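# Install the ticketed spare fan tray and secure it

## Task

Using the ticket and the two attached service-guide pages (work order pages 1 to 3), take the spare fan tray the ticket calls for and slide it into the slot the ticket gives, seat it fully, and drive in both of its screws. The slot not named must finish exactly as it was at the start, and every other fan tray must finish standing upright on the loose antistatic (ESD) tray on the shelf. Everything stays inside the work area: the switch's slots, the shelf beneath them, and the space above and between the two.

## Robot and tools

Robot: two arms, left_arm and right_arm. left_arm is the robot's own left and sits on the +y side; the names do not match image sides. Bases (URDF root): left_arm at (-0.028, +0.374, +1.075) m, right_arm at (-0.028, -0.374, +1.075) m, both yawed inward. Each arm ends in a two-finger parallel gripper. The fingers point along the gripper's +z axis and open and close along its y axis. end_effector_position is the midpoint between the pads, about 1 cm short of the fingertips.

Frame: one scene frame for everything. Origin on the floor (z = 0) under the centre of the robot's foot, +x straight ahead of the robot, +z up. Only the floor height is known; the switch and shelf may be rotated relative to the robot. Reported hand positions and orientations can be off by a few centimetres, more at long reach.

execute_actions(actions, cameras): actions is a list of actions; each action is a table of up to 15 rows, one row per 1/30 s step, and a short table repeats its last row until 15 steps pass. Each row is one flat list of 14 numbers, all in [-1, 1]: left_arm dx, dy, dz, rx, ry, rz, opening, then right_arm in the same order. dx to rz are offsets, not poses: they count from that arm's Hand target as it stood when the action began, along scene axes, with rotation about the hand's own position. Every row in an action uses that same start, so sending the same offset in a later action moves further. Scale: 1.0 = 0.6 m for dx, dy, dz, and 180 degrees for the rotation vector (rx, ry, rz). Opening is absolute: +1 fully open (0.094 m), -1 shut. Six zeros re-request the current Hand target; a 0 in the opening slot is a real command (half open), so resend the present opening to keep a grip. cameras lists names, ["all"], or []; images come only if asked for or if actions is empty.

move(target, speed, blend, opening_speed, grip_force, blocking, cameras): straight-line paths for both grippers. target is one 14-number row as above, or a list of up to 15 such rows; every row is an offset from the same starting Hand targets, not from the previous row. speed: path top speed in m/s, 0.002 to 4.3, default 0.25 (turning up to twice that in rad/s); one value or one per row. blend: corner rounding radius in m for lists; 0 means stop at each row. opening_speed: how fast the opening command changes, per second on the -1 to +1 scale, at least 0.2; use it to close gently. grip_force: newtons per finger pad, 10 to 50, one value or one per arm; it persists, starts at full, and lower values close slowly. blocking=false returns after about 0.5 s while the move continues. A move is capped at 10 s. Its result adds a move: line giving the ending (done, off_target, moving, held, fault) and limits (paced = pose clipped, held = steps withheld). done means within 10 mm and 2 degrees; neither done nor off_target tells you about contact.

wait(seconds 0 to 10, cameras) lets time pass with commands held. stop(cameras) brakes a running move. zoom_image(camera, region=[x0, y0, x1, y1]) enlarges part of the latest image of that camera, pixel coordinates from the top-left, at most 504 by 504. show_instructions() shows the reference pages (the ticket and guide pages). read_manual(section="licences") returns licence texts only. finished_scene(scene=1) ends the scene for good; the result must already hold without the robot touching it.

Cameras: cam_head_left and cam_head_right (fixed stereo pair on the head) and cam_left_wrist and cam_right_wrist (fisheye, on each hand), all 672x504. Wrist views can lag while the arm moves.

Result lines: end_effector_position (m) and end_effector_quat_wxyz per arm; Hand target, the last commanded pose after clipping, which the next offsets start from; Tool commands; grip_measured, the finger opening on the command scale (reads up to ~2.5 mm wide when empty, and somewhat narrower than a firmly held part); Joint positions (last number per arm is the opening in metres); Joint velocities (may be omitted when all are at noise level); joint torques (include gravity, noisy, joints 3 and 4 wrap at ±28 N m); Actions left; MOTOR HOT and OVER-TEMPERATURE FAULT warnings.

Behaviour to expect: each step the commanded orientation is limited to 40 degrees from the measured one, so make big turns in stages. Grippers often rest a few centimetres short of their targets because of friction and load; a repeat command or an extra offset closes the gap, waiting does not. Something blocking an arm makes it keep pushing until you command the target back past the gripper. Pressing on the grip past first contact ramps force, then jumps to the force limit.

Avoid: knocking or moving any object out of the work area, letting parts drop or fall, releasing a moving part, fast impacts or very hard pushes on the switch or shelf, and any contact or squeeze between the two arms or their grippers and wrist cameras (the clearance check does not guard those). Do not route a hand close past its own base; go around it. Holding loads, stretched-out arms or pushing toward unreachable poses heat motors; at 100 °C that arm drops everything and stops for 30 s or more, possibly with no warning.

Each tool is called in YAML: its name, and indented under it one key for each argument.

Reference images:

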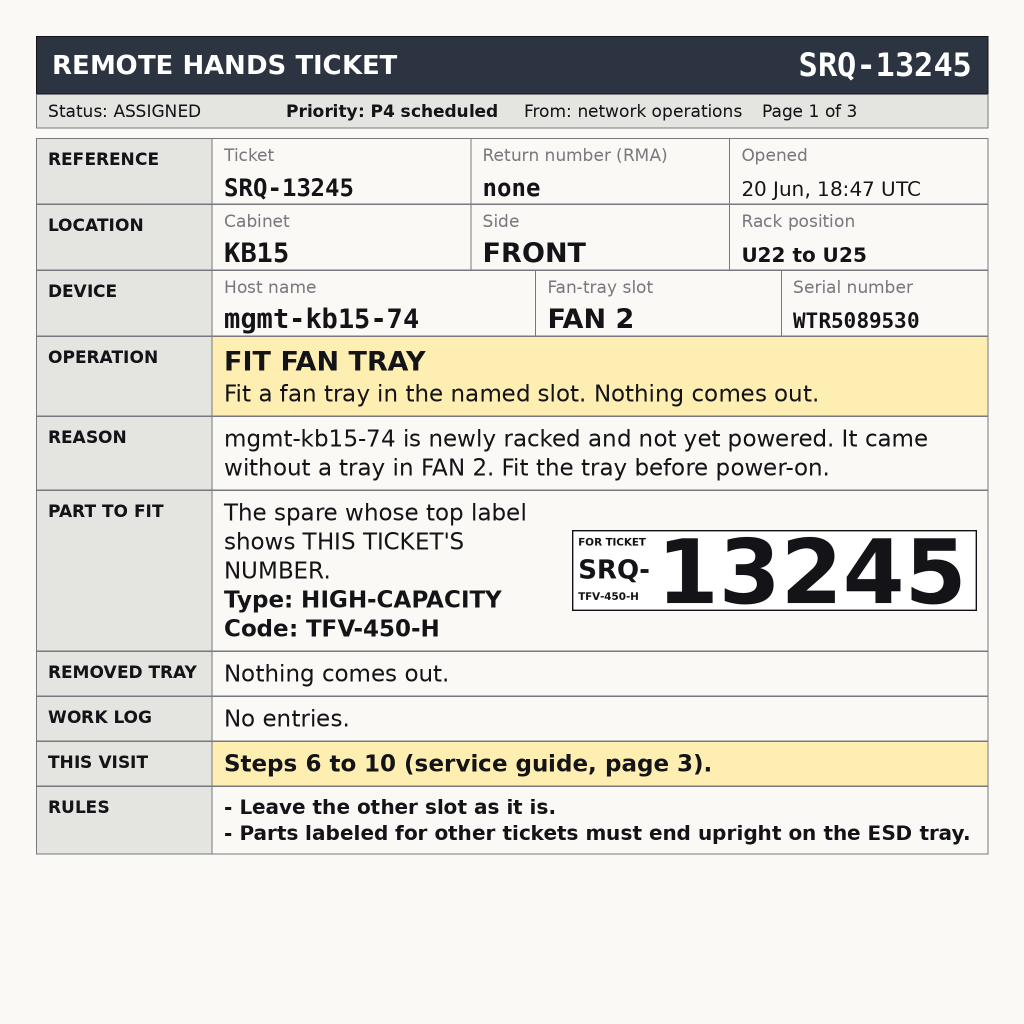

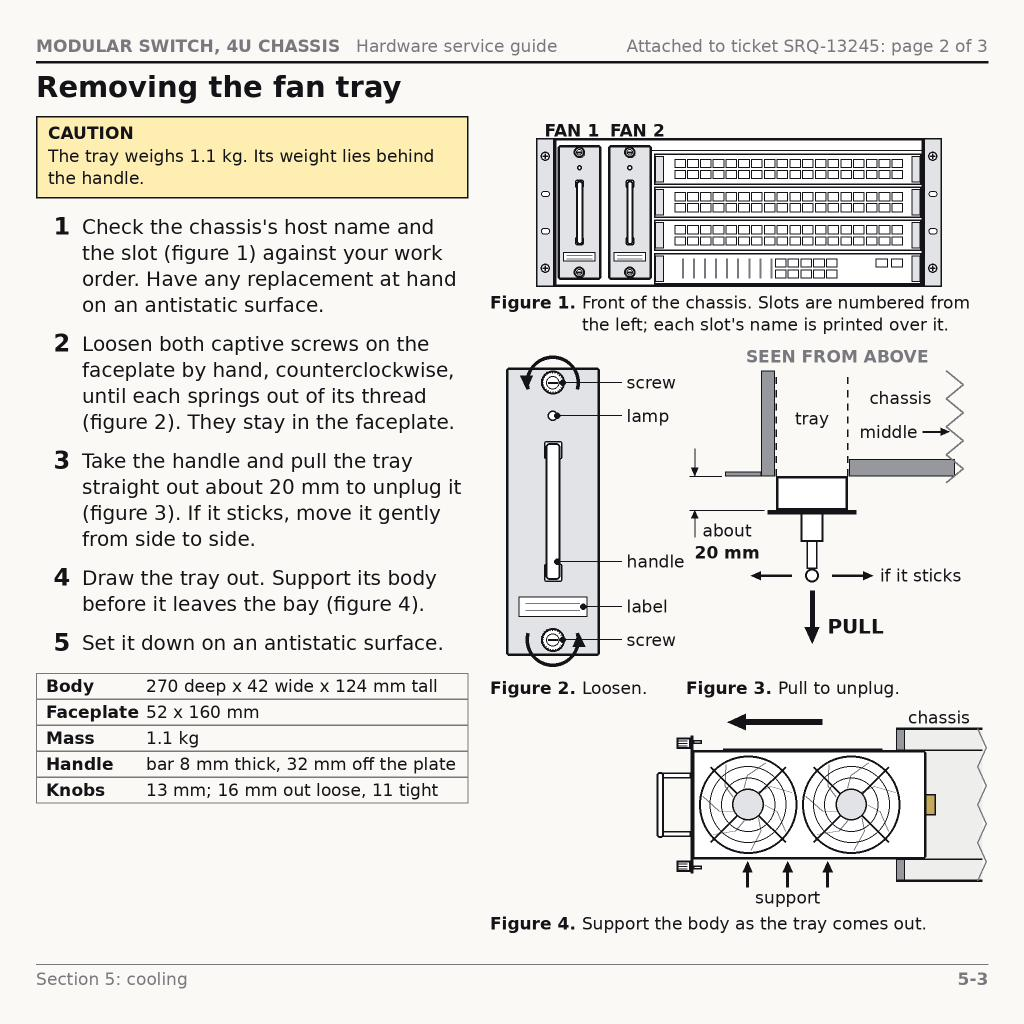

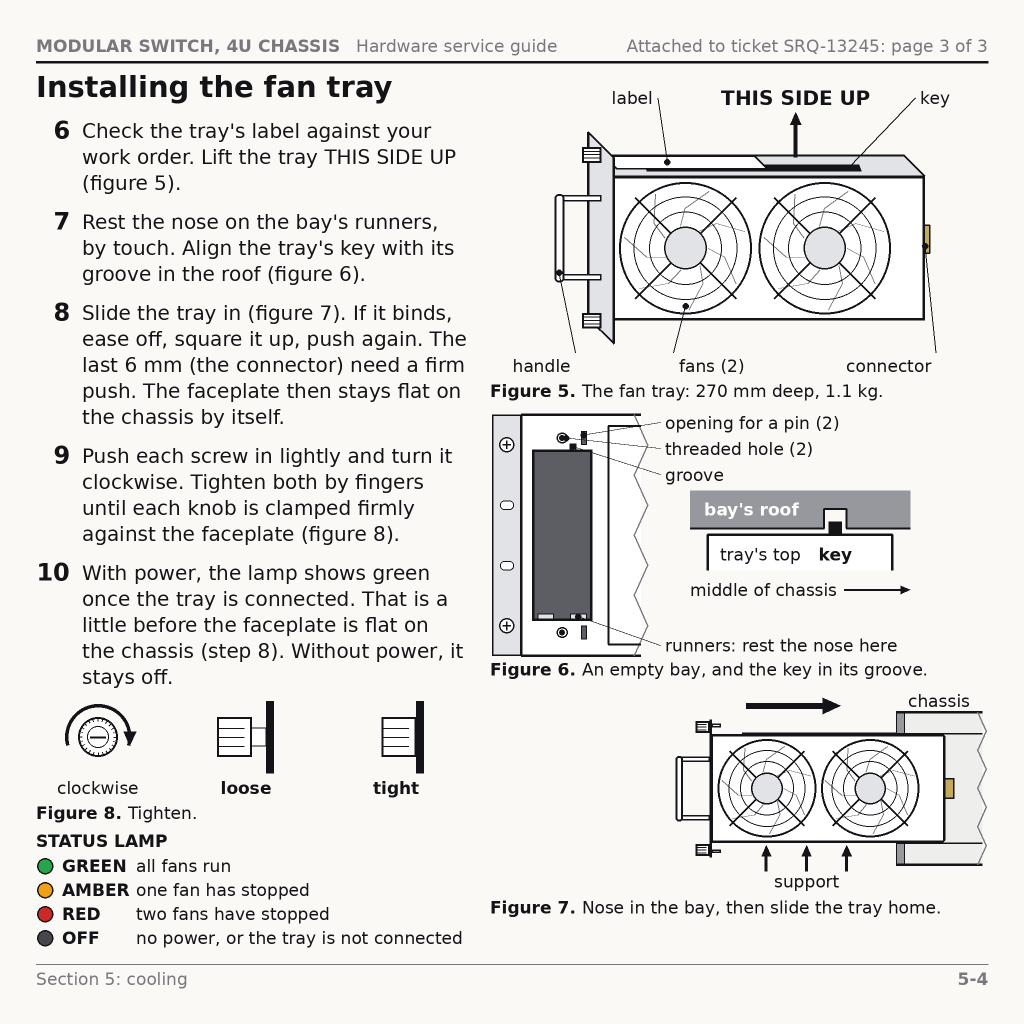

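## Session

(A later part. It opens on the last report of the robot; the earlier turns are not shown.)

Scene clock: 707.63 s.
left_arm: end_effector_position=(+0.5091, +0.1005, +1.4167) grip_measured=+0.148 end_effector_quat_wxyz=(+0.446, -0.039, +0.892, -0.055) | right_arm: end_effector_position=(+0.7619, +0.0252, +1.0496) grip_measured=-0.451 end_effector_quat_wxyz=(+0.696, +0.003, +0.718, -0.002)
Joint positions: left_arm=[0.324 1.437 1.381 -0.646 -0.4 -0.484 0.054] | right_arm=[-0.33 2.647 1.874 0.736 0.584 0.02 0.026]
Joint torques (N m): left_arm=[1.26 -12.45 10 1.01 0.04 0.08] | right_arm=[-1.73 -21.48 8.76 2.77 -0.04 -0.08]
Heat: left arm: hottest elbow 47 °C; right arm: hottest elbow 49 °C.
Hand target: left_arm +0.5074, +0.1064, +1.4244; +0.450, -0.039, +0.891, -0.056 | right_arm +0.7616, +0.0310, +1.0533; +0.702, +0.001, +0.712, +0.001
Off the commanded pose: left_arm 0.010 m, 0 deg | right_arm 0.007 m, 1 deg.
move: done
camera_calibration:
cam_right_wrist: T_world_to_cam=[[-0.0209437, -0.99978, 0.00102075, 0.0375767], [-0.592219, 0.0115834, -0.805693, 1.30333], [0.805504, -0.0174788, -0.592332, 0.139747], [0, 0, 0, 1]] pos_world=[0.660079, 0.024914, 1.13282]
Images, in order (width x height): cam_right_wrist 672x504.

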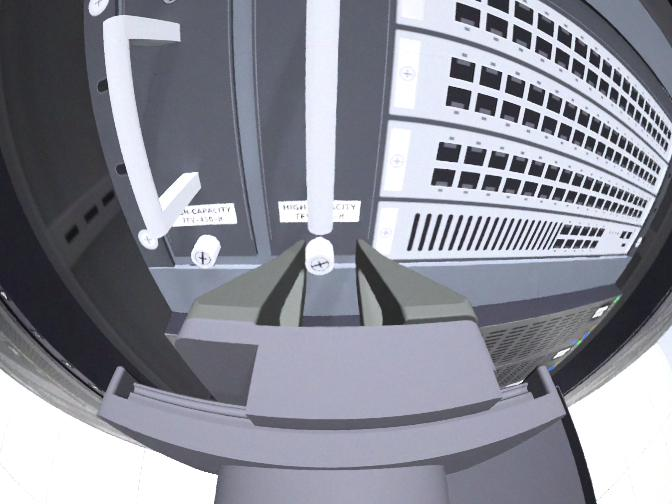

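move:
  target:
    - [0,0,0,0,0,0,0.15, 0,0.005,0.0,0,0,0,-0.87]
    - [0,0,0,0,0,0,0.15, 0.003,0,-0.003,0.64,0,0.02,-0.87]
  speed: [0.2,0.8]
  cameras: ["cam_right_wrist"]

zoom_image:
  camera: "cam_right_wrist"
  region: [270, 190, 400, 310]

move:
  target:
    - [0,0,0,0,0,0,0.15, -0.002,0,0.003,0,0,0,-0.45]
    - [0,0,0,0,0,0,0.15, -0.002,0.004,0.003,-0.64,0,-0.02,-0.45]
  speed: 0.9
  cameras: ["cam_right_wrist"]

zoom_image:
  camera: "cam_right_wrist"
  region: [270, 190, 400, 310]

Scene clock: 711.47 s.
left_arm: end_effector_position=(+0.5091, +0.1005, +1.4167) grip_measured=+0.148 end_effector_quat_wxyz=(+0.446, -0.039, +0.892, -0.055) | right_arm: end_effector_position=(+0.7597, +0.0316, +1.0512) grip_measured=-0.746 end_effector_quat_wxyz=(+0.376, +0.573, +0.394, +0.613)
Joint positions: left_arm=[0.324 1.437 1.381 -0.646 -0.4 -0.484 0.054] | right_arm=[-0.333 2.672 1.874 0.838 0.522 1.968 0.012]
Joint torques (N m): left_arm=[1.03 -11.58 10.02 1.16 0.02 0.11] | right_arm=[-2.32 -20.66 9.51 2.48 0.39 0.07]
Heat: left arm: hottest elbow 47 °C; right arm: hottest shoulder 48 °C.
Hand target: left_arm +0.5074, +0.1064, +1.4244; +0.450, -0.039, +0.891, -0.056 | right_arm +0.7635, +0.0309, +1.0516; +0.376, +0.575, +0.380, +0.620
Off the commanded pose: left_arm 0.010 m, 0 deg | right_arm 0.004 m, 2 deg.
move: done
camera_calibration:
cam_right_wrist: T_world_to_cam=[[-0.00379347, 0.405129, -0.914252, 0.948655], [-0.615921, 0.71931, 0.321301, 0.11417], [0.787799, 0.564326, 0.246799, -0.744457], [0, 0, 0, 1]] pos_world=[0.660401, -0.0463356, 1.01436]
Images, in order (width x height): cam_right_wrist 672x504.

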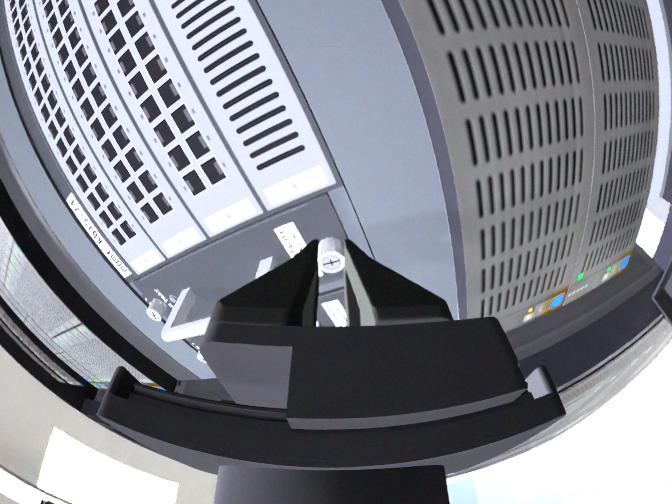

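Scaled by 3.877 from the camera's 672x504 image, which has a finer 960x720 frame.

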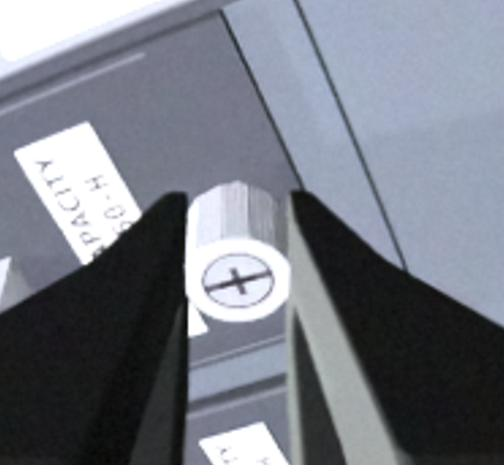

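Scene clock: 714.70 s.
left_arm: end_effector_position=(+0.5091, +0.1005, +1.4167) grip_measured=+0.148 end_effector_quat_wxyz=(+0.446, -0.039, +0.892, -0.055) | right_arm: end_effector_position=(+0.7615, +0.0258, +1.0489) grip_measured=-0.451 end_effector_quat_wxyz=(+0.695, +0.002, +0.719, -0.003)
Joint positions: left_arm=[0.324 1.437 1.381 -0.646 -0.4 -0.484 0.054] | right_arm=[-0.329 2.647 1.874 0.732 0.586 0.02 0.026]
Joint torques (N m): left_arm=[1.61 -11.58 9.85 1.4 0.04 0.14] | right_arm=[-1.67 -21.25 9.37 2.78 -0.06 -0.07]
Heat: left arm: hottest elbow 47 °C; right arm: hottest shoulder 48 °C.
Hand target: left_arm +0.5074, +0.1064, +1.4244; +0.450, -0.039, +0.891, -0.056 | right_arm +0.7622, +0.0334, +1.0535; +0.702, +0.001, +0.712, +0.001
Off the commanded pose: left_arm 0.010 m, 0 deg | right_arm 0.009 m, 1 deg.
move: done
camera_calibration:
cam_right_wrist: T_world_to_cam=[[-0.022072, -0.999751, 0.00337803, 0.0365615], [-0.595017, 0.0104211, -0.803645, 1.30246], [0.80341, -0.0197481, -0.595099, 0.144263], [0, 0, 0, 1]] pos_world=[0.65989, 0.0258283, 1.13244]
Images, in order (width x height): cam_right_wrist 672x504.

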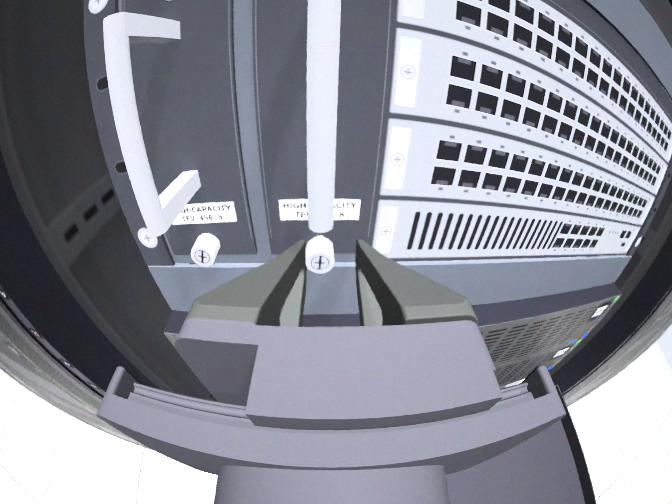

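Scaled by 3.877 from the camera's 672x504 image, which has a finer 960x720 frame.

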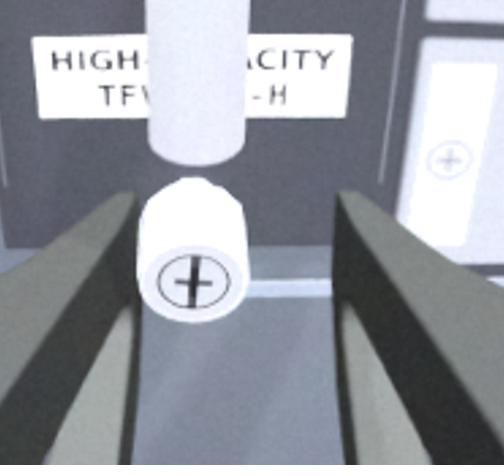

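move:
  target:
    - [0,0,0,0,0,0,0.15, 0,0.0,0.0,0,0,0,-0.87]
    - [0,0,0,0,0,0,0.15, 0.002,-0.004,-0.003,0.64,0,0.02,-0.87]
  speed: [0.2,0.8]
  cameras: ["cam_right_wrist"]

zoom_image:
  camera: "cam_right_wrist"
  region: [270, 190, 400, 310]

move:
  target:
    - [0,0,0,0,0,0,0.15, -0.002,0,0.003,0,0,0,-0.45]
    - [0,0,0,0,0,0,0.15, -0.002,0.004,0.003,-0.64,0,-0.02,-0.45]
  speed: 0.9
  cameras: ["cam_right_wrist"]

zoom_image:
  camera: "cam_right_wrist"
  region: [270, 190, 400, 310]

Scene clock: 718.57 s.
left_arm: end_effector_position=(+0.5091, +0.1005, +1.4167) grip_measured=+0.148 end_effector_quat_wxyz=(+0.446, -0.039, +0.892, -0.055) | right_arm: end_effector_position=(+0.7594, +0.0323, +1.0510) grip_measured=-0.748 end_effector_quat_wxyz=(+0.376, +0.572, +0.394, +0.613)
Joint positions: left_arm=[0.324 1.437 1.381 -0.646 -0.4 -0.484 0.054] | right_arm=[-0.333 2.672 1.874 0.838 0.521 1.967 0.012]
Joint torques (N m): left_arm=[1.2 -11.58 9.98 1.26 0.03 0.14] | right_arm=[-2.26 -20.72 9.52 2.45 0.43 0.06]
Heat: left arm: hottest elbow 47 °C; right arm: hottest shoulder 48 °C.
Hand target: left_arm +0.5074, +0.1064, +1.4244; +0.450, -0.039, +0.891, -0.056 | right_arm +0.7634, +0.0310, +1.0514; +0.376, +0.575, +0.380, +0.620
Off the commanded pose: left_arm 0.010 m, 0 deg | right_arm 0.004 m, 2 deg.
move: done
camera_calibration:
cam_right_wrist: T_world_to_cam=[[-0.0043668, 0.404797, -0.914396, 0.948783], [-0.616938, 0.718552, 0.321045, 0.114595], [0.786999, 0.565528, 0.246597, -0.743665], [0, 0, 0, 1]] pos_world=[0.660105, -0.0458436, 1.01416]
Images, in order (width x height): cam_right_wrist 672x504.

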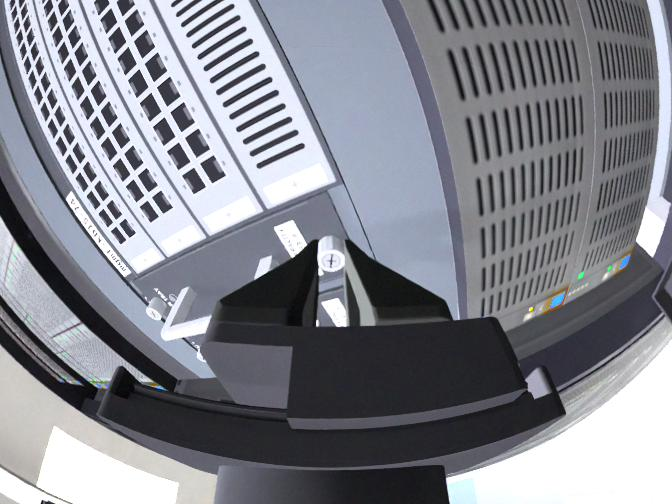

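Scaled by 3.877 from the camera's 672x504 image, which has a finer 960x720 frame.

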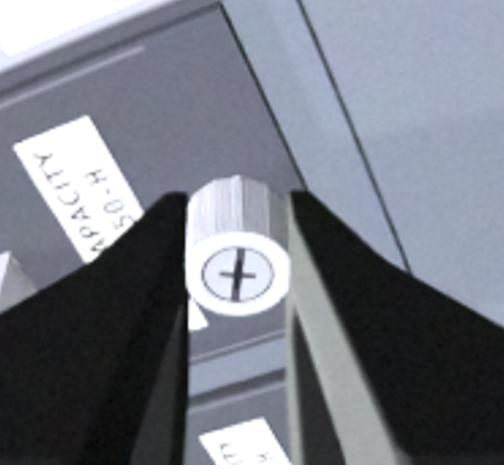

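Scene clock: 721.80 s.
left_arm: end_effector_position=(+0.5091, +0.1005, +1.4167) grip_measured=+0.148 end_effector_quat_wxyz=(+0.446, -0.039, +0.892, -0.055) | right_arm: end_effector_position=(+0.7614, +0.0257, +1.0487) grip_measured=-0.451 end_effector_quat_wxyz=(+0.695, +0.002, +0.719, -0.004)
Joint positions: left_arm=[0.324 1.437 1.381 -0.646 -0.4 -0.484 0.054] | right_arm=[-0.329 2.647 1.874 0.732 0.587 0.02 0.026]
Joint torques (N m): left_arm=[1.67 -11.87 9.83 1.14 0.05 0.1] | right_arm=[-1.61 -21.25 9.4 2.78 -0.06 -0.06]
Heat: left arm: hottest elbow 47 °C; right arm: hottest shoulder 48 °C.
Hand target: left_arm +0.5074, +0.1064, +1.4244; +0.450, -0.039, +0.891, -0.056 | right_arm +0.7622, +0.0334, +1.0534; +0.703, +0.001, +0.712, +0.001
Off the commanded pose: left_arm 0.010 m, 0 deg | right_arm 0.009 m, 1 deg.
move: done
camera_calibration:
cam_right_wrist: T_world_to_cam=[[-0.0224824, -0.99974, 0.00382681, 0.0362284], [-0.595014, 0.0103046, -0.803649, 1.30231], [0.803401, -0.020345, -0.595091, 0.144155], [0, 0, 0, 1]] pos_world=[0.65989, 0.025732, 1.13224]
Images, in order (width x height): cam_right_wrist 672x504.

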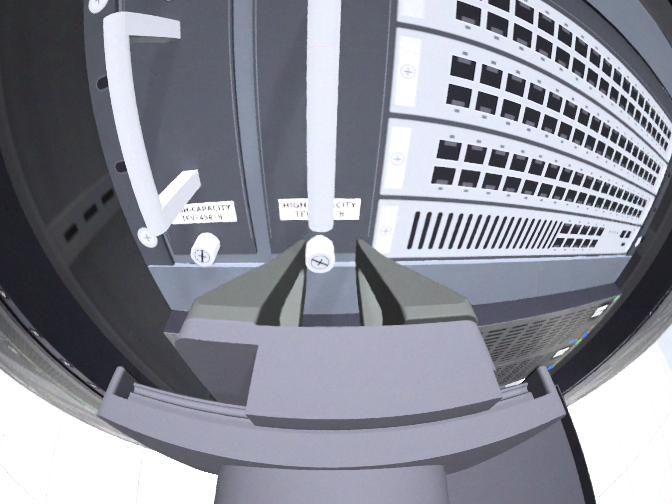

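Scaled by 3.877 from the camera's 672x504 image, which has a finer 960x720 frame.

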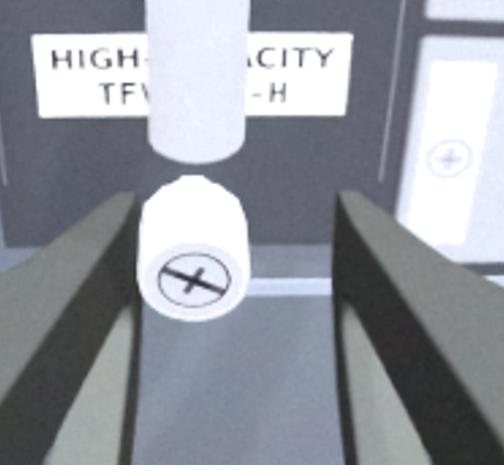

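zoom_image:
  camera: "cam_right_wrist"
  region: [170, 190, 370, 310]

wait:
  seconds: 0
  cameras: ["cam_left_wrist"]

zoom_image:
  camera: "cam_left_wrist"
  region: [295, 140, 400, 215]

Scaled by 2.520 from the camera's 672x504 image, which has a finer 960x720 frame.

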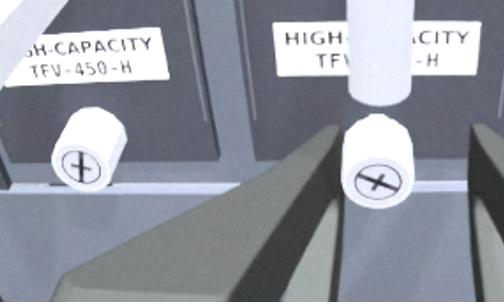

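Scene clock: 722.30 s.
left_arm: end_effector_position=(+0.5091, +0.1005, +1.4167) grip_measured=+0.148 end_effector_quat_wxyz=(+0.446, -0.039, +0.892, -0.055) | right_arm: end_effector_position=(+0.7614, +0.0257, +1.0487) grip_measured=-0.451 end_effector_quat_wxyz=(+0.695, +0.002, +0.719, -0.004)
Joint positions: left_arm=[0.324 1.437 1.381 -0.646 -0.4 -0.484 0.054] | right_arm=[-0.329 2.647 1.874 0.732 0.587 0.02 0.026]
Joint torques (N m): left_arm=[0.91 -11.81 10 1.07 0.07 0.21] | right_arm=[-1.67 -21.25 9.39 2.77 -0.06 -0.07]
Heat: left arm: hottest elbow 47 °C; right arm: hottest shoulder 48 °C.
Hand target: left_arm +0.5074, +0.1064, +1.4244; +0.450, -0.039, +0.891, -0.056 | right_arm +0.7622, +0.0334, +1.0534; +0.703, +0.001, +0.712, +0.001
Tool commands: left_gripper/opening=+0.15 right_gripper/opening=-0.45
Off the commanded pose: left_arm 0.010 m, 0 deg | right_arm 0.009 m, 1 deg.
camera_calibration:
cam_left_wrist: T_world_to_cam=[[0.0391211, -0.988159, 0.148362, -0.133989], [-0.970328, -0.0730229, -0.230503, 0.823269], [0.238608, -0.134942, -0.961695, 1.37926], [0, 0, 0, 1]] pos_world=[0.47498, 0.113836, 1.53607]
Images, in order (width x height): cam_left_wrist 672x504.

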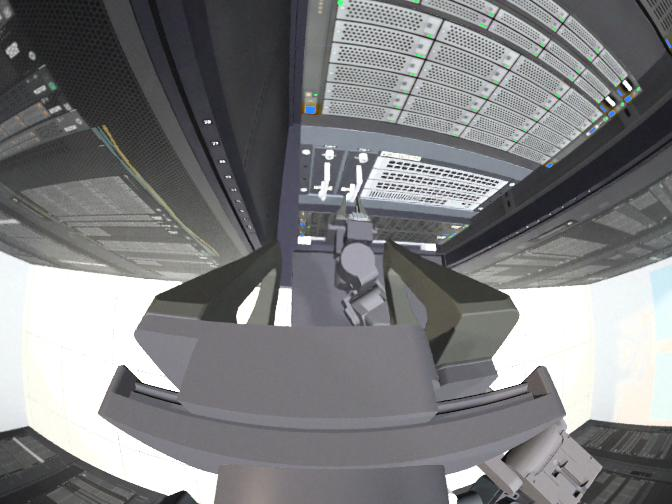

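Scaled by 4.800 from the camera's 672x504 image, which has a finer 960x720 frame.

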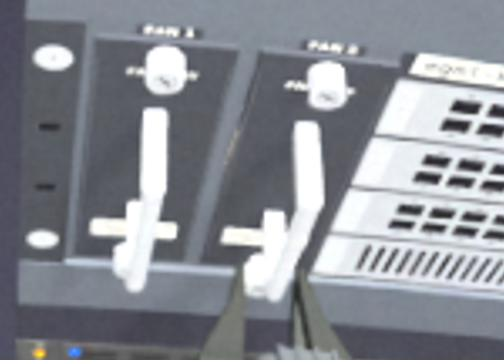

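wait:
  seconds: 0
  cameras: ["cam_right_wrist"]

zoom_image:
  camera: "cam_right_wrist"
  region: [180, 220, 230, 270]

zoom_image:
  camera: "cam_right_wrist"
  region: [295, 225, 345, 275]

Scene clock: 722.87 s.
left_arm: end_effector_position=(+0.5091, +0.1005, +1.4167) grip_measured=+0.148 end_effector_quat_wxyz=(+0.446, -0.039, +0.892, -0.055) | right_arm: end_effector_position=(+0.7614, +0.0257, +1.0487) grip_measured=-0.451 end_effector_quat_wxyz=(+0.695, +0.002, +0.719, -0.004)
Joint positions: left_arm=[0.324 1.437 1.381 -0.646 -0.4 -0.484 0.054] | right_arm=[-0.329 2.647 1.874 0.732 0.587 0.02 0.026]
Joint torques (N m): left_arm=[1.03 -11.81 9.99 1.29 0.04 0.19] | right_arm=[-1.67 -21.19 9.39 2.78 -0.06 -0.07]
Heat: left arm: hottest elbow 47 °C; right arm: hottest shoulder 48 °C.
Hand target: left_arm +0.5074, +0.1064, +1.4244; +0.450, -0.039, +0.891, -0.056 | right_arm +0.7622, +0.0334, +1.0534; +0.703, +0.001, +0.712, +0.001
Tool commands: left_gripper/opening=+0.15 right_gripper/opening=-0.45
Off the commanded pose: left_arm 0.010 m, 0 deg | right_arm 0.009 m, 1 deg.
camera_calibration:
cam_right_wrist: T_world_to_cam=[[-0.0224548, -0.999739, 0.00418626, 0.0359043], [-0.595017, 0.00999928, -0.803651, 1.30232], [0.803399, -0.0205367, -0.595086, 0.144158], [0, 0, 0, 1]] pos_world=[0.65989, 0.0258332, 1.13224]
Images, in order (width x height): cam_right_wrist 672x504.

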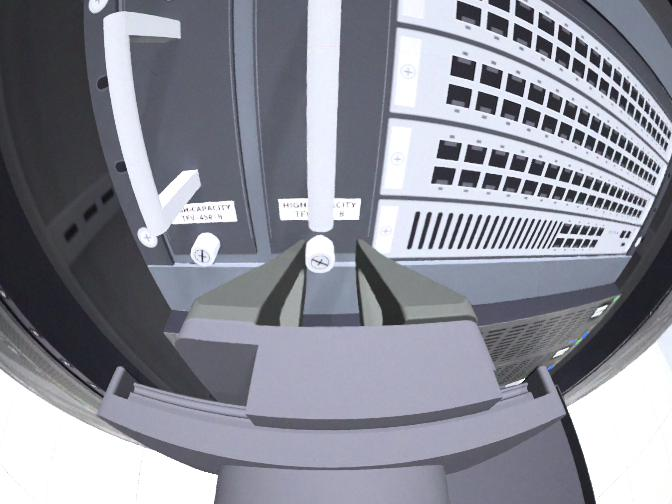

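Scaled by 10.080 from the camera's 672x504 image, which has a finer 960x720 frame.

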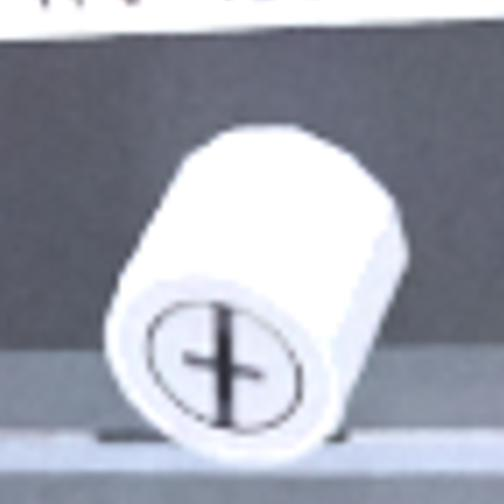

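Scaled by 10.080 from the camera's 672x504 image, which has a finer 960x720 frame.

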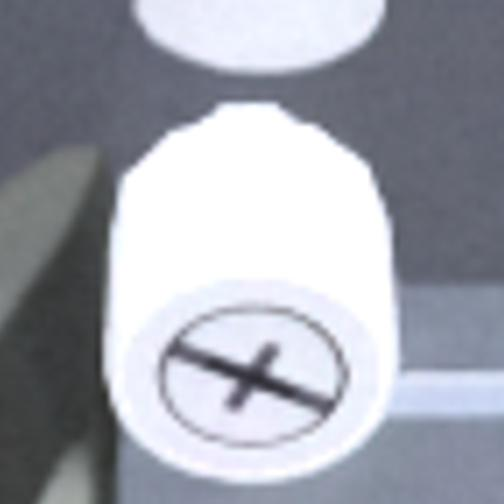

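move:
  target:
    - [0,0,0,0,0,0,0.15, -0.028,0.008,0.0,0,0,0,-0.4]
  speed: 0.15
  cameras: ["cam_right_wrist"]

zoom_image:
  camera: "cam_right_wrist"
  region: [270, 190, 400, 310]

Scene clock: 725.50 s.
left_arm: end_effector_position=(+0.5091, +0.1005, +1.4167) grip_measured=+0.148 end_effector_quat_wxyz=(+0.446, -0.039, +0.892, -0.055) | right_arm: end_effector_position=(+0.7475, +0.0334, +1.0413) grip_measured=-0.402 end_effector_quat_wxyz=(+0.695, +0.001, +0.719, -0.002)
Joint positions: left_arm=[0.324 1.437 1.381 -0.646 -0.4 -0.484 0.054] | right_arm=[-0.311 2.647 1.845 0.762 0.6 0.02 0.028]
Joint torques (N m): left_arm=[1.32 -11.63 10.04 1.01 0.03 0.12] | right_arm=[-1.55 -22.77 7.41 2.78 0.14 -0.07]
Heat: left arm: hottest elbow 47 °C; right arm: hottest shoulder 48 °C.
Hand target: left_arm +0.5074, +0.1064, +1.4244; +0.450, -0.039, +0.891, -0.056 | right_arm +0.7455, +0.0381, +1.0534; +0.703, +0.001, +0.712, +0.001
Off the commanded pose: left_arm 0.010 m, 0 deg | right_arm 0.013 m, 1 deg.
move: off_target (right_arm)
camera_calibration:
cam_right_wrist: T_world_to_cam=[[-0.0170689, -0.999847, 0.00374458, 0.0397102], [-0.593829, 0.00712436, -0.804559, 1.28809], [0.80441, -0.0159566, -0.59386, 0.148923], [0, 0, 0, 1]] pos_world=[0.645788, 0.0329036, 1.12464]
Images, in order (width x height): cam_right_wrist 672x504.

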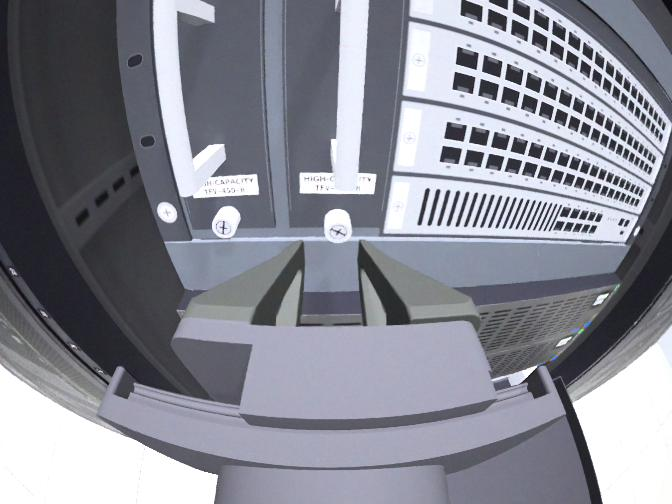

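Scaled by 3.877 from the camera's 672x504 image, which has a finer 960x720 frame.

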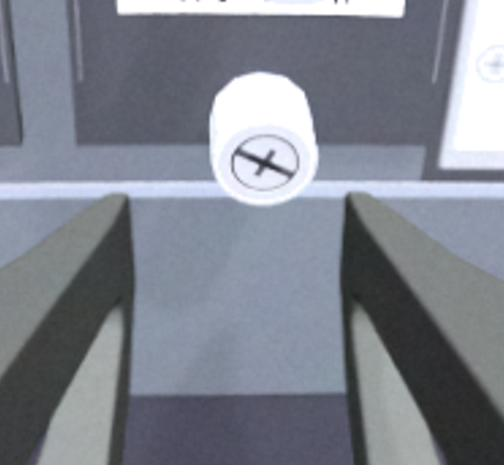

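move:
  target:
    - [0,0,0,0,0,0,0.15, 0.031,-0.006,0.0,0,-0.010,0,-0.4]
  speed: 0.15
  cameras: ["cam_right_wrist"]

zoom_image:
  camera: "cam_right_wrist"
  region: [270, 190, 400, 310]

Scene clock: 727.07 s.
left_arm: end_effector_position=(+0.5091, +0.1005, +1.4167) grip_measured=+0.148 end_effector_quat_wxyz=(+0.446, -0.039, +0.892, -0.055) | right_arm: end_effector_position=(+0.7519, +0.0372, +1.0520) grip_measured=-0.402 end_effector_quat_wxyz=(+0.703, -0.005, +0.711, +0.001)
Joint positions: left_arm=[0.324 1.437 1.381 -0.646 -0.4 -0.484 0.054] | right_arm=[-0.312 2.647 1.862 0.774 0.588 -0.001 0.028]
Joint torques (N m): left_arm=[2.02 -11.63 10.06 1.18 -0.03 0.11] | right_arm=[-3.19 -19.72 11.45 2.7 -0.13 -0.07]
Heat: left arm: hottest elbow 47 °C; right arm: hottest shoulder 48 °C.
Hand target: left_arm +0.5074, +0.1064, +1.4244; +0.450, -0.039, +0.891, -0.056 | right_arm +0.7640, +0.0345, +1.0533; +0.714, +0.001, +0.701, +0.001
Off the commanded pose: left_arm 0.010 m, 0 deg | right_arm 0.013 m, 2 deg.
move: off_target (right_arm)
camera_calibration:
cam_right_wrist: T_world_to_cam=[[-0.0061495, -0.999951, 0.00774232, 0.0311731], [-0.574731, -0.00280167, -0.818338, 1.29984], [0.81832, -0.00948212, -0.574685, 0.121023], [0, 0, 0, 1]] pos_world=[0.648212, 0.0359608, 1.13301]
Images, in order (width x height): cam_right_wrist 672x504.

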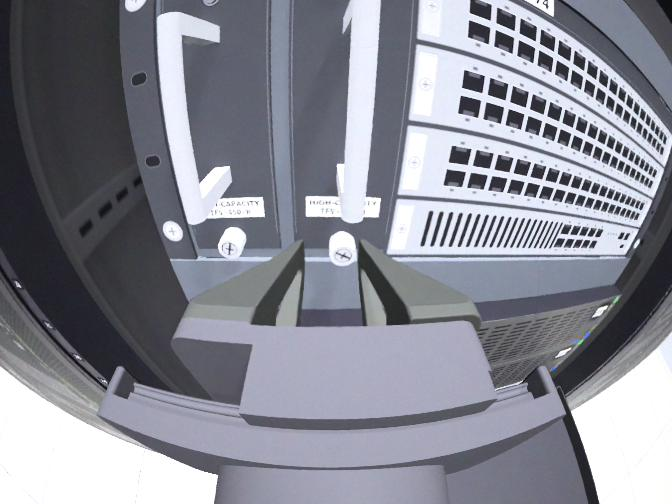

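Scaled by 3.877 from the camera's 672x504 image, which has a finer 960x720 frame.

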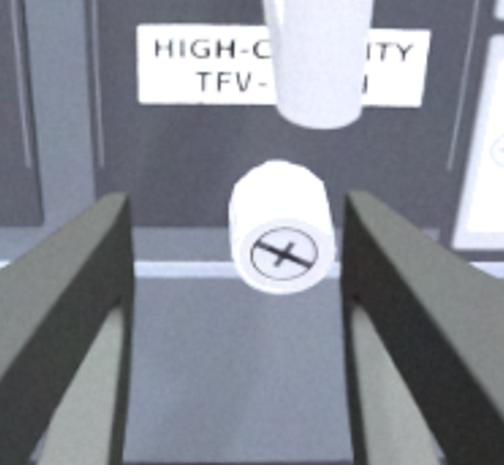

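move:
  target:
    - [0,0,0,0,0,0,0.15, 0,-0.018,0,0,0,0,-0.4]
    - [0,0,0,0,0,0,0.15, 0,-0.014,0.0,0,0,0,-0.87]
  speed: [0.15,0.15]
  cameras: ["cam_right_wrist"]

zoom_image:
  camera: "cam_right_wrist"
  region: [270, 190, 400, 310]

Scene clock: 729.23 s.
left_arm: end_effector_position=(+0.5091, +0.1005, +1.4167) grip_measured=+0.148 end_effector_quat_wxyz=(+0.446, -0.039, +0.892, -0.055) | right_arm: end_effector_position=(+0.7580, +0.0287, +1.0552) grip_measured=-0.753 end_effector_quat_wxyz=(+0.708, -0.004, +0.707, +0.004)
Joint positions: left_arm=[0.324 1.437 1.381 -0.646 -0.4 -0.484 0.054] | right_arm=[-0.327 2.647 1.862 0.788 0.57 -0.002 0.012]
Joint torques (N m): left_arm=[0.97 -11.93 9.91 1.29 0.03 0.12] | right_arm=[-2.55 -20.31 10 2.59 0.2 -0.07]
Heat: left arm: hottest elbow 47 °C; right arm: hottest shoulder 48 °C.
Hand target: left_arm +0.5074, +0.1064, +1.4244; +0.450, -0.039, +0.891, -0.056 | right_arm +0.7641, +0.0261, +1.0534; +0.714, +0.001, +0.700, +0.001
Off the commanded pose: left_arm 0.010 m, 0 deg | right_arm 0.007 m, 1 deg.
move: done
camera_calibration:
cam_right_wrist: T_world_to_cam=[[-0.0031095, -0.999995, 0.000577595, 0.027996], [-0.56509, 0.00128062, -0.825029, 1.3056], [0.825024, -0.00289182, -0.565091, 0.102294], [0, 0, 0, 1]] pos_world=[0.653474, 0.0266197, 1.13495]
Images, in order (width x height): cam_right_wrist 672x504.

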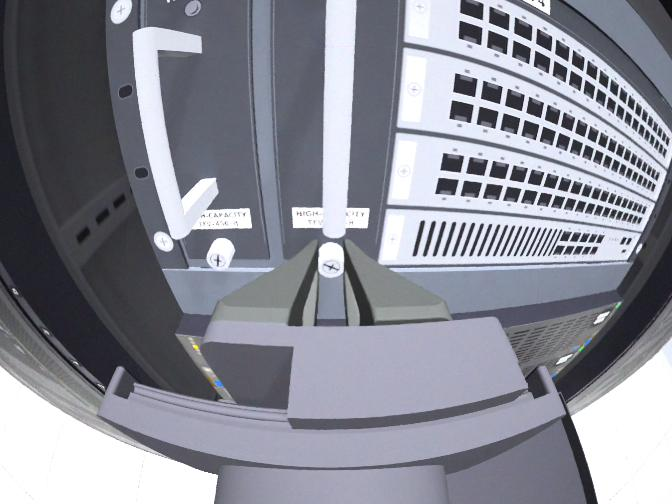

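Scaled by 3.877 from the camera's 672x504 image, which has a finer 960x720 frame.

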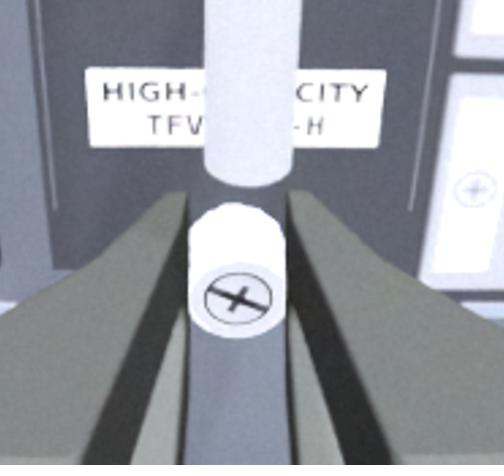

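move:
  target:
    - [0,0,0,0,0,0,0.15, 0.065,0.005,-0.006,0,0,0,-0.87]
    - [0,0,0,0,0,0,0.15, 0.065,0.005,-0.006,0.64,0,0.02,-0.87]
  speed: [0.15,0.6]
  cameras: ["cam_right_wrist"]

zoom_image:
  camera: "cam_right_wrist"
  region: [270, 190, 400, 310]

Scene clock: 733.53 s.
left_arm: end_effector_position=(+0.5091, +0.1005, +1.4167) grip_measured=+0.148 end_effector_quat_wxyz=(+0.446, -0.039, +0.892, -0.055) | right_arm: end_effector_position=(+0.7614, +0.0267, +1.0476) grip_measured=-0.753 end_effector_quat_wxyz=(+0.391, +0.588, +0.378, +0.598)
Joint positions: left_arm=[0.324 1.437 1.381 -0.646 -0.4 -0.484 0.054] | right_arm=[-0.328 2.681 1.896 0.814 0.588 1.974 0.012]
Joint torques (N m): left_arm=[1.03 -11.75 9.92 1.25 0.05 0.11] | right_arm=[-4.6 -18.26 17.24 -0.46 -2.06 0.08]
Heat: left arm: hottest elbow 47 °C; right arm: hottest elbow 49 °C.
Hand target: left_arm +0.5074, +0.1064, +1.4244; +0.450, -0.039, +0.891, -0.056 | right_arm +0.8030, +0.0293, +1.0498; +0.382, +0.584, +0.374, +0.611
Off the commanded pose: left_arm 0.010 m, 0 deg | right_arm 0.042 m, 2 deg.
move: off_target (right_arm)
camera_calibration:
cam_right_wrist: T_world_to_cam=[[0.00936748, 0.406061, -0.913798, 0.936814], [-0.567668, 0.754468, 0.329441, 0.0736106], [0.823205, 0.515647, 0.237575, -0.758115], [0, 0, 0, 1]] pos_world=[0.657095, -0.0450204, 1.01192]
Images, in order (width x height): cam_right_wrist 672x504.

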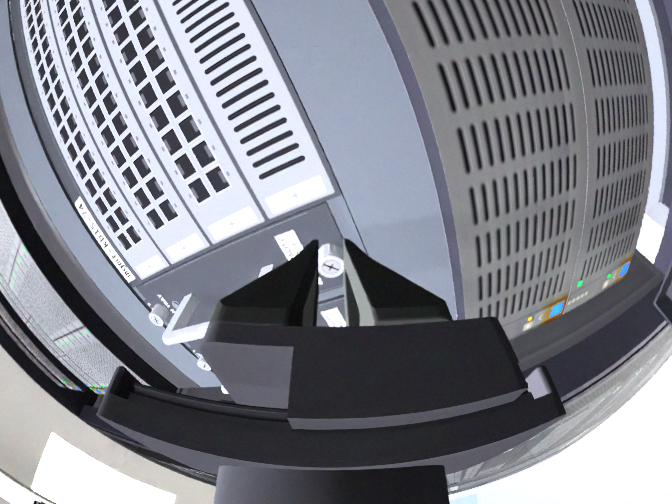

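Scaled by 3.877 from the camera's 672x504 image, which has a finer 960x720 frame.

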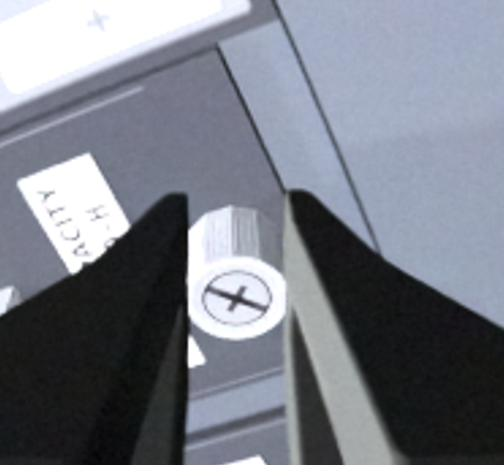

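move:
  target:
    - [0,0,0,0,0,0,0.15, -0.065,0,0,0,0,0,-0.87]
    - [0,0,0,0,0,0,0.15, -0.067,0.0,0,0,0,0,-0.45]
  speed: 0.4
  cameras: []

move:
  target: [0,0,0,0,0,0,0.15, 0,0,0.004,-0.64,0,-0.02,-0.4]
  speed: 0.9
  cameras: ["cam_right_wrist"]

zoom_image:
  camera: "cam_right_wrist"
  region: [170, 190, 370, 310]

Scene clock: 735.57 s.
left_arm: end_effector_position=(+0.5091, +0.1005, +1.4167) grip_measured=+0.148 end_effector_quat_wxyz=(+0.446, -0.039, +0.892, -0.055) | right_arm: end_effector_position=(+0.7602, +0.0292, +1.0484) grip_measured=-0.453 end_effector_quat_wxyz=(+0.385, +0.584, +0.380, +0.606)
Joint positions: left_arm=[0.324 1.437 1.381 -0.646 -0.4 -0.484 0.054] | right_arm=[-0.328 2.681 1.891 0.828 0.569 1.978 0.026]
Joint torques (N m): left_arm=[1.38 -11.81 9.88 1.18 0.03 0.16] | right_arm=[-2.43 -21.66 8.57 2.04 -0.14 0.05]
Heat: left arm: hottest elbow 47 °C; right arm: hottest elbow 49 °C.
Hand target: left_arm +0.5074, +0.1064, +1.4244; +0.450, -0.039, +0.891, -0.056 | right_arm +0.7628, +0.0292, +1.0498; +0.381, +0.584, +0.374, +0.611
Off the commanded pose: left_arm 0.010 m, 0 deg | right_arm 0.003 m, 1 deg.
move: done
No camera images: "cameras" was empty.

Scene clock: 738.10 s.
left_arm: end_effector_position=(+0.5091, +0.1005, +1.4167) grip_measured=+0.148 end_effector_quat_wxyz=(+0.446, -0.039, +0.892, -0.055) | right_arm: end_effector_position=(+0.7621, +0.0279, +1.0491) grip_measured=-0.401 end_effector_quat_wxyz=(+0.708, +0.002, +0.706, +0.000)
Joint positions: left_arm=[0.324 1.437 1.381 -0.646 -0.4 -0.484 0.054] | right_arm=[-0.328 2.669 1.891 0.782 0.583 -0.001 0.028]
Joint torques (N m): left_arm=[0.97 -12.04 9.81 1.28 0.05 0.16] | right_arm=[-2.14 -21.66 8.36 2.77 -0.14 -0.06]
Heat: left arm: hottest elbow 47 °C; right arm: hottest elbow 49 °C.
Hand target: left_arm +0.5074, +0.1064, +1.4244; +0.450, -0.039, +0.891, -0.056 | right_arm +0.7628, +0.0292, +1.0521; +0.714, +0.001, +0.701, +0.001
Off the commanded pose: left_arm 0.010 m, 0 deg | right_arm 0.003 m, 1 deg.
move: done
camera_calibration:
cam_right_wrist: T_world_to_cam=[[-0.0176049, -0.999845, -0.00101861, 0.0398116], [-0.56448, 0.01078, -0.825376, 1.30247], [0.825259, -0.0139557, -0.564582, 0.0950705], [0, 0, 0, 1]] pos_world=[0.657461, 0.0270915, 1.12874]
Images, in order (width x height): cam_right_wrist 672x504.

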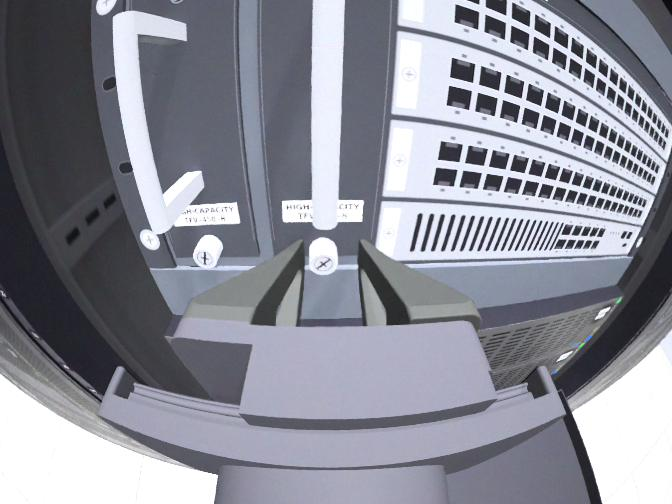

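Scaled by 2.520 from the camera's 672x504 image, which has a finer 960x720 frame.

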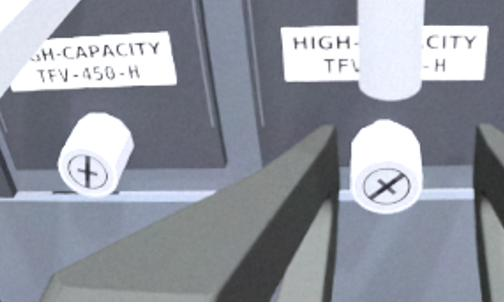

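zoom_image:
  camera: "cam_right_wrist"
  region: [180, 220, 230, 270]

zoom_image:
  camera: "cam_right_wrist"
  region: [295, 225, 345, 275]

Scaled by 10.080 from the camera's 672x504 image, which has a finer 960x720 frame.

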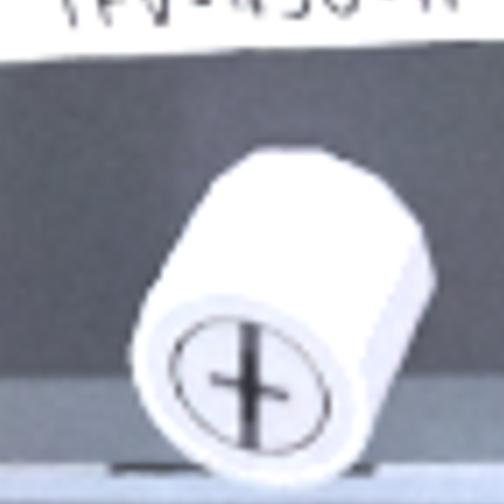

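Scaled by 10.080 from the camera's 672x504 image, which has a finer 960x720 frame.

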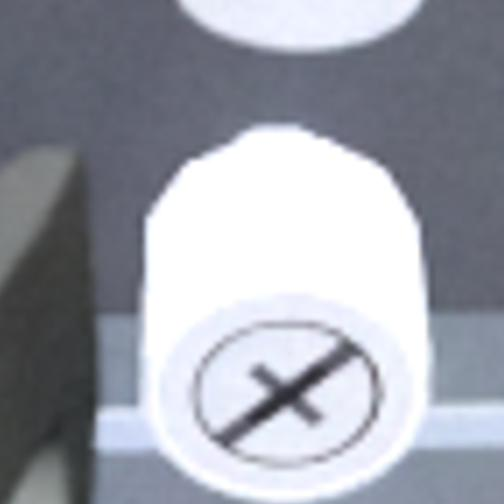

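move:
  target:
    - [0,0,0,0,0,0,0.15, -0.022,0.0,0,0,0,0,-0.4]
    - [0,0,0,0,0,0,0.15, -0.022,0.0,0.030,0,0,0,-0.4]
    - [0,0,0,0,0,0,0.15, -0.018,0.0,-0.001,0,0,0,-0.4]
  speed: 0.15
  cameras: ["cam_right_wrist"]

zoom_image:
  camera: "cam_right_wrist"
  region: [270, 190, 400, 310]

Scene clock: 743.30 s.
left_arm: end_effector_position=(+0.5091, +0.1005, +1.4167) grip_measured=+0.148 end_effector_quat_wxyz=(+0.446, -0.039, +0.892, -0.055) | right_arm: end_effector_position=(+0.7508, +0.0223, +1.0500) grip_measured=-0.401 end_effector_quat_wxyz=(+0.707, +0.002, +0.707, -0.002)
Joint positions: left_arm=[0.324 1.437 1.381 -0.646 -0.4 -0.484 0.054] | right_arm=[-0.326 2.641 1.829 0.813 0.587 -0.002 0.028]
Joint torques (N m): left_arm=[1.03 -12.16 9.78 1.18 -0.03 0.15] | right_arm=[-1.67 -20.6 9.36 2.58 0.05 -0.07]
Heat: left arm: hottest elbow 47 °C; right arm: hottest shoulder 48 °C.
Hand target: left_arm +0.5074, +0.1064, +1.4244; +0.450, -0.039, +0.891, -0.056 | right_arm +0.7520, +0.0290, +1.0513; +0.714, +0.001, +0.701, +0.000
Off the commanded pose: left_arm 0.010 m, 0 deg | right_arm 0.007 m, 1 deg.
move: done
camera_calibration:
cam_right_wrist: T_world_to_cam=[[-0.0187888, -0.999822, 0.00198498, 0.0318057], [-0.566356, 0.00900692, -0.824111, 1.29709], [0.823946, -0.0166083, -0.566425, 0.107827], [0, 0, 0, 1]] pos_world=[0.646368, 0.0219081, 1.12996]
Images, in order (width x height): cam_right_wrist 672x504.

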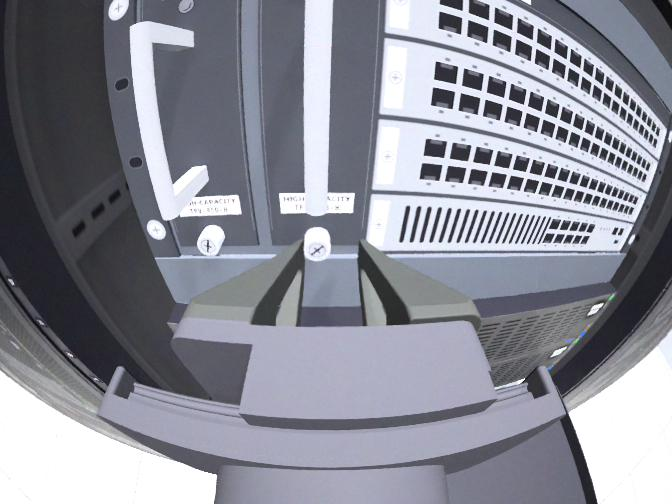

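Scaled by 3.877 from the camera's 672x504 image, which has a finer 960x720 frame.

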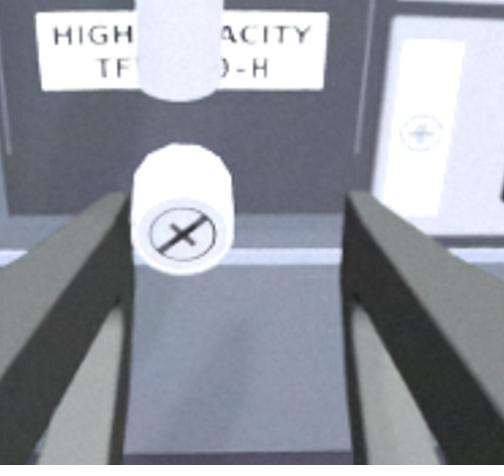

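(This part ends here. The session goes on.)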